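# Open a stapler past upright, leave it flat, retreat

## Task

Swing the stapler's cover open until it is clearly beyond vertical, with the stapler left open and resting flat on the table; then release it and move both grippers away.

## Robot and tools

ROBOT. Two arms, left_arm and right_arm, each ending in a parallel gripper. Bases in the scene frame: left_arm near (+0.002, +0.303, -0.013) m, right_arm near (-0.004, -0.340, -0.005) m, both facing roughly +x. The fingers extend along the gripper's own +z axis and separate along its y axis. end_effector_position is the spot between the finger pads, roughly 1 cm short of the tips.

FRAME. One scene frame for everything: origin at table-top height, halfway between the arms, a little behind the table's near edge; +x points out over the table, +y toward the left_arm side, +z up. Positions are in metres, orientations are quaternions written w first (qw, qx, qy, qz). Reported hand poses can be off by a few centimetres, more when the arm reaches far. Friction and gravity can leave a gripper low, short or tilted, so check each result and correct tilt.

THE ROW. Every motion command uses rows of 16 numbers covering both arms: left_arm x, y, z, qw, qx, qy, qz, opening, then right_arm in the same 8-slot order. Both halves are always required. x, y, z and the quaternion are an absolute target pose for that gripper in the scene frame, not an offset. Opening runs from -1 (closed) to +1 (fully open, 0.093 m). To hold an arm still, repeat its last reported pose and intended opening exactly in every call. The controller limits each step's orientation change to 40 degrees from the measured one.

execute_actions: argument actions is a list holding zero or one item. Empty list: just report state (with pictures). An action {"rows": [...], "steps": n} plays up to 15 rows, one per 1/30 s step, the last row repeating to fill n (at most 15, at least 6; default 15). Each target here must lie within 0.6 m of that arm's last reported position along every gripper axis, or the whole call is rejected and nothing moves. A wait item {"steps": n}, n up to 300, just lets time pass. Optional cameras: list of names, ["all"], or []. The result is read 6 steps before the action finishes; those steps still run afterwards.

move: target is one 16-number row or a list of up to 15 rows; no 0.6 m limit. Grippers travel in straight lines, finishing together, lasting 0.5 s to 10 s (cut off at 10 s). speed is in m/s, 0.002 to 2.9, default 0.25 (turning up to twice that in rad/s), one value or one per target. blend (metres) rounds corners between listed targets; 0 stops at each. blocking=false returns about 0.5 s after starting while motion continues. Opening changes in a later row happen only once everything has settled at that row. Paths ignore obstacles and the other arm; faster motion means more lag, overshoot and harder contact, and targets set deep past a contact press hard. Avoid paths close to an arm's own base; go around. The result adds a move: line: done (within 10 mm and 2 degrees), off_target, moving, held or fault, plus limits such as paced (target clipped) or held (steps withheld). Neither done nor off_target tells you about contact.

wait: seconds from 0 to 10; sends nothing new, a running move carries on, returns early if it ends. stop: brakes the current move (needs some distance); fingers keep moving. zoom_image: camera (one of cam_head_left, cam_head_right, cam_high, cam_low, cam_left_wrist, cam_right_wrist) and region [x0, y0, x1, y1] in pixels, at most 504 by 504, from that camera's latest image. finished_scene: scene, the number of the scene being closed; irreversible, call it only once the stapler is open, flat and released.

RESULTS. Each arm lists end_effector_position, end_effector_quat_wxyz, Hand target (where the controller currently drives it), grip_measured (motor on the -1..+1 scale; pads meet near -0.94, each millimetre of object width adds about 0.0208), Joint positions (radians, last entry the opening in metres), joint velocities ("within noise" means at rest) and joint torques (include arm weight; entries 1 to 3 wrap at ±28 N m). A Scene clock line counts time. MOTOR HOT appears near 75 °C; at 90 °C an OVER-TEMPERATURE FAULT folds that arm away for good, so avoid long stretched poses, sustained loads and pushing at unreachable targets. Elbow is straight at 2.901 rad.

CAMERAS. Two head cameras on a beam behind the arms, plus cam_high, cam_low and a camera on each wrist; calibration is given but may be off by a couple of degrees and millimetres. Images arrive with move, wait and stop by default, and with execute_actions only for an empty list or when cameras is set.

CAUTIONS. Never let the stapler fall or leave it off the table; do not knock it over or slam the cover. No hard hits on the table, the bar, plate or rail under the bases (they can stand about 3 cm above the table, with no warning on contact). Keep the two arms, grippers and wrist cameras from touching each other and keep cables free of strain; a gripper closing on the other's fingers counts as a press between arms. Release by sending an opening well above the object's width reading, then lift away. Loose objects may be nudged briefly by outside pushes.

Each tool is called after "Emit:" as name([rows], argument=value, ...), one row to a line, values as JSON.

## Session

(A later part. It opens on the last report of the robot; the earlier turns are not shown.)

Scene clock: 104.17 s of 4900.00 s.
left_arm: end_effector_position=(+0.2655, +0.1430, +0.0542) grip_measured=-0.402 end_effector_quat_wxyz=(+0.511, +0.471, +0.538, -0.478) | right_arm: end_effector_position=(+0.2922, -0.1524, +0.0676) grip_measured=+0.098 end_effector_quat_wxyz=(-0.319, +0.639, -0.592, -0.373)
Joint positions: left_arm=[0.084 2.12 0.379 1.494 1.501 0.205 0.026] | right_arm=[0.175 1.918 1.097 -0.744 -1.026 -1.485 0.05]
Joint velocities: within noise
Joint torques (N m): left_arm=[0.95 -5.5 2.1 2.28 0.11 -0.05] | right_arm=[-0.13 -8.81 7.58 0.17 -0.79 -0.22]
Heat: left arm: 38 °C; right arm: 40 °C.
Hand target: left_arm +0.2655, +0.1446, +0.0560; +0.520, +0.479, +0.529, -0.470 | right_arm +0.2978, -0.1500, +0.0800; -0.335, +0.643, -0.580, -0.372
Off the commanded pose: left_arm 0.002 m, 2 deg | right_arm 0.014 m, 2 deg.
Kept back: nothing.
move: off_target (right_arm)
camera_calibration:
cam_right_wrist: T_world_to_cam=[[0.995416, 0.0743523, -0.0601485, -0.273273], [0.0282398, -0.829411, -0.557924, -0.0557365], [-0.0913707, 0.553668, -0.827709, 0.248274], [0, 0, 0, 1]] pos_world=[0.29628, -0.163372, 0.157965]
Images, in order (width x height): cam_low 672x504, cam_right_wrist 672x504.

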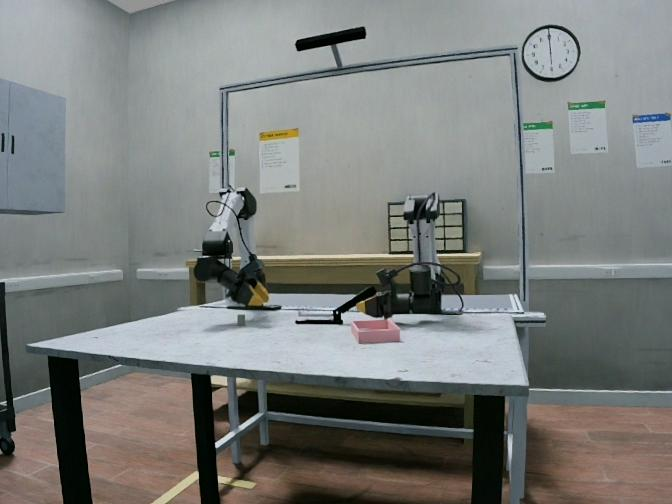

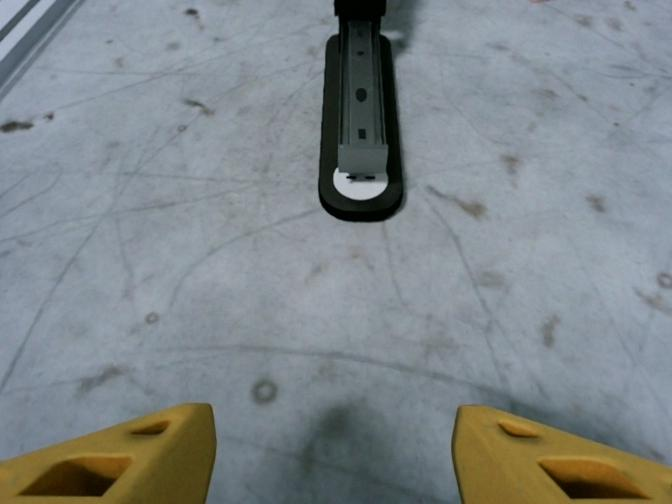

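Emit:
move([
  [0.2655,0.143,0.0555,0.525,0.473,0.525,-0.473,-0.25,0.298,-0.15,0.08,0.3345,-0.643,0.579,0.3715,0.1],
], speed=0.1, cameras=["cam_low","cam_right_wrist"])

Emit:
zoom_image(camera="cam_low", region=[250, 230, 380, 340])

Scene clock: 105.17 s of 4900.00 s.
left_arm: end_effector_position=(+0.2655, +0.1430, +0.0542) grip_measured=-0.252 end_effector_quat_wxyz=(+0.511, +0.470, +0.538, -0.478) | right_arm: end_effector_position=(+0.2916, -0.1525, +0.0676) grip_measured=+0.098 end_effector_quat_wxyz=(-0.318, +0.640, -0.592, -0.374)
Joint positions: left_arm=[0.084 2.12 0.379 1.494 1.501 0.205 0.033] | right_arm=[0.175 1.918 1.097 -0.748 -1.026 -1.489 0.05]
Joint velocities: within noise
Joint torques (N m): left_arm=[0.34 -5.38 2.13 2.3 0.04 -0.06] | right_arm=[-0.23 -8.73 7.45 0.19 -0.84 -0.18]
Heat: left arm: 38 °C; right arm: 41 °C.
Hand target: left_arm +0.2655, +0.1431, +0.0556; +0.519, +0.479, +0.529, -0.470 | right_arm +0.2977, -0.1501, +0.0800; -0.335, +0.643, -0.579, -0.372
Off the commanded pose: left_arm 0.001 m, 2 deg | right_arm 0.014 m, 2 deg.
Kept back: nothing.
move: off_target (right_arm)
camera_calibration:
cam_right_wrist: T_world_to_cam=[[0.995215, 0.0763306, -0.061001, -0.27225], [0.0294312, -0.829477, -0.557765, -0.056192], [-0.0931735, 0.5533, -0.827754, 0.248762], [0, 0, 0, 1]] pos_world=[0.295779, -0.163469, 0.157964]
Images, in order (width x height): cam_low 672x504, cam_right_wrist 672x504.

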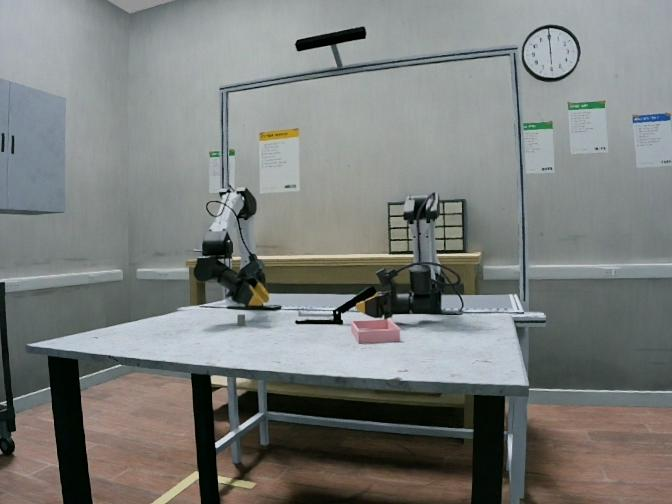

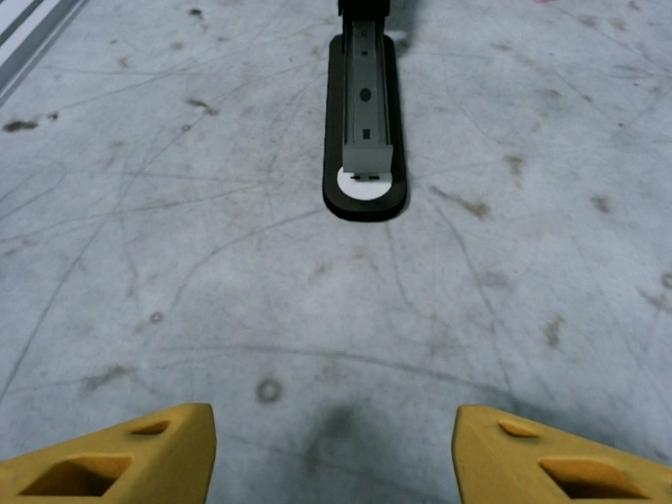

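Scaled by 3.877.

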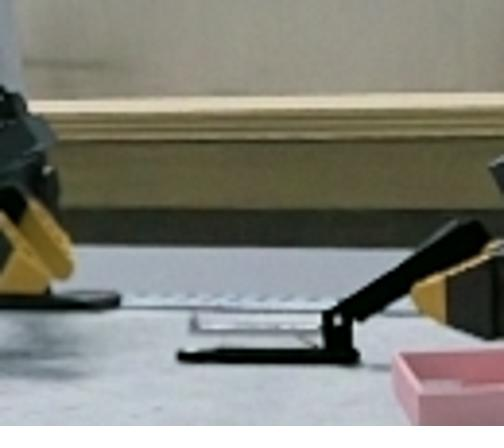

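Stable. Retreat the left arm straight back, then up.

Emit:
move([
  [0.2655,0.143,0.0555,0.525,0.473,0.525,-0.473,0.1,0.2916,-0.1525,0.0676,0.3345,-0.643,0.579,0.3715,0.1],
  [0.260,0.205,0.062,0.525,0.473,0.525,-0.473,0.1,0.2916,-0.1525,0.0676,0.3345,-0.643,0.579,0.3715,0.1],
  [0.258,0.24,0.12,0.525,0.473,0.525,-0.473,0.1,0.2916,-0.1525,0.08,0.3345,-0.643,0.579,0.3715,0.1],
], speed=0.1)

Emit:
zoom_image(camera="cam_low", region=[250, 230, 380, 340])

Scene clock: 108.10 s of 4900.00 s.
left_arm: end_effector_position=(+0.2624, +0.2399, +0.1198) grip_measured=+0.098 end_effector_quat_wxyz=(+0.604, +0.375, +0.601, -0.366) | right_arm: end_effector_position=(+0.2857, -0.1533, +0.0633) grip_measured=+0.098 end_effector_quat_wxyz=(-0.313, +0.640, -0.591, -0.378)
Joint positions: left_arm=[0.495 1.699 0.199 1.45 1.546 0.054 0.05] | right_arm=[0.175 1.918 1.077 -0.749 -1.026 -1.501 0.05]
Joint velocities: within noise
Joint torques (N m): left_arm=[0.83 -4.98 2.74 1.6 -0.01 -0.04] | right_arm=[-0.58 -10.07 6.86 0.17 -0.81 -0.16]
Heat: left arm: 38 °C; right arm: 41 °C.
Hand target: left_arm +0.2585, +0.2392, +0.1199; +0.601, +0.373, +0.602, -0.371 | right_arm +0.2913, -0.1525, +0.0797; -0.335, +0.644, -0.579, -0.372
Off the commanded pose: left_arm 0.004 m, 21 deg | right_arm 0.018 m, 3 deg.
joint sent to its limit (left arm) — joint 5 (wrist yaw), upper limit.
Kept back: nothing.
move: off_target (left_arm, right_arm)
camera_calibration:
cam_left_wrist: T_world_to_cam=[[-0.888238, -0.45927, -0.0101791, 0.34524], [-0.191408, 0.390148, -0.900638, 0.100445], [0.417608, -0.798032, -0.434452, 0.217996], [0, 0, 0, 1]] pos_world=[0.234845, 0.293338, 0.188688]
cam_right_wrist: T_world_to_cam=[[0.994054, 0.0826859, -0.0708475, -0.264607], [0.0293719, -0.830155, -0.556758, -0.0593275], [-0.104851, 0.551367, -0.827648, 0.248087], [0, 0, 0, 1]] pos_world=[0.290788, -0.164159, 0.153551]

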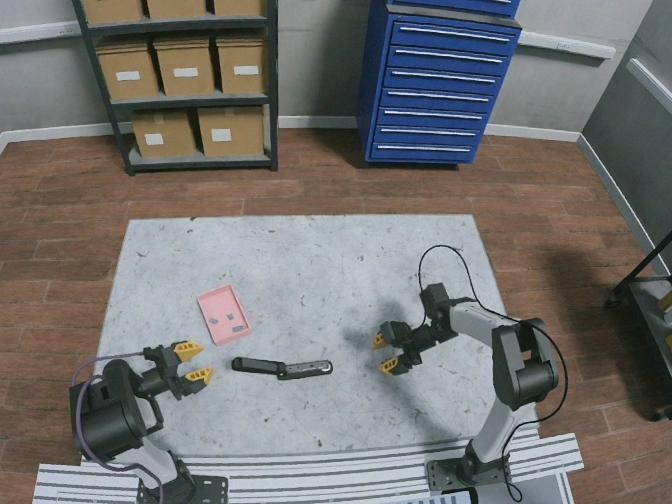

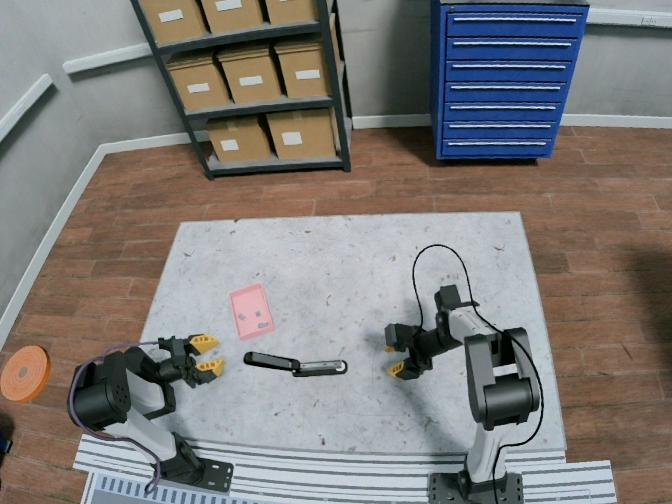

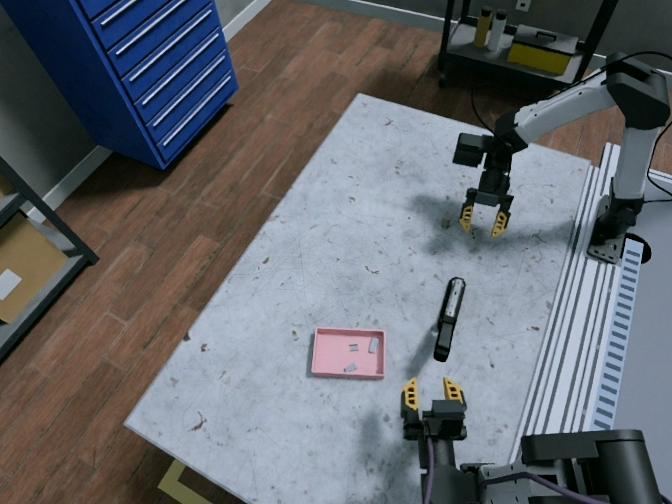

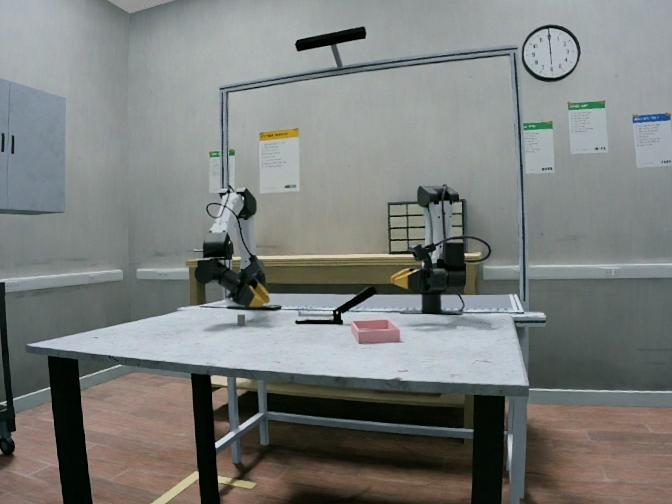

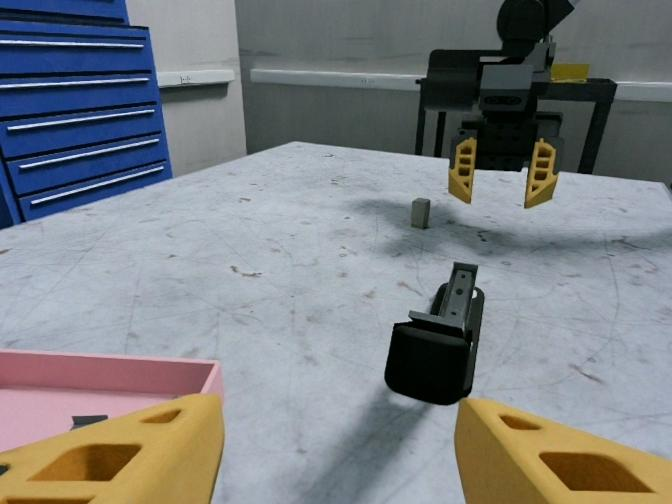

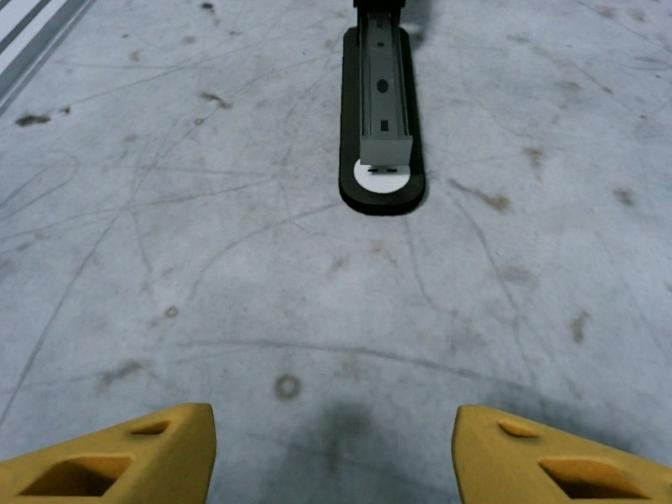

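Scaled by 3.877.

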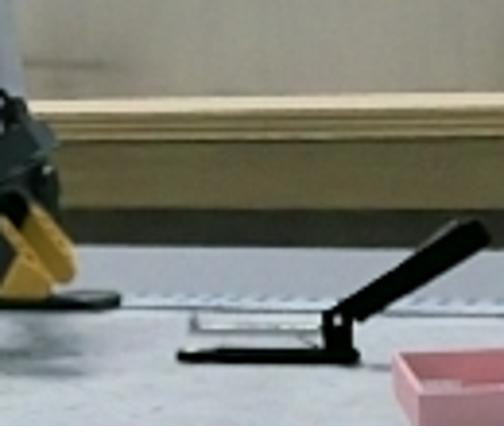

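Stapler open, flat, arms clear.

Emit:
finished_scene(scene=1)

The scene is finished: the task was done.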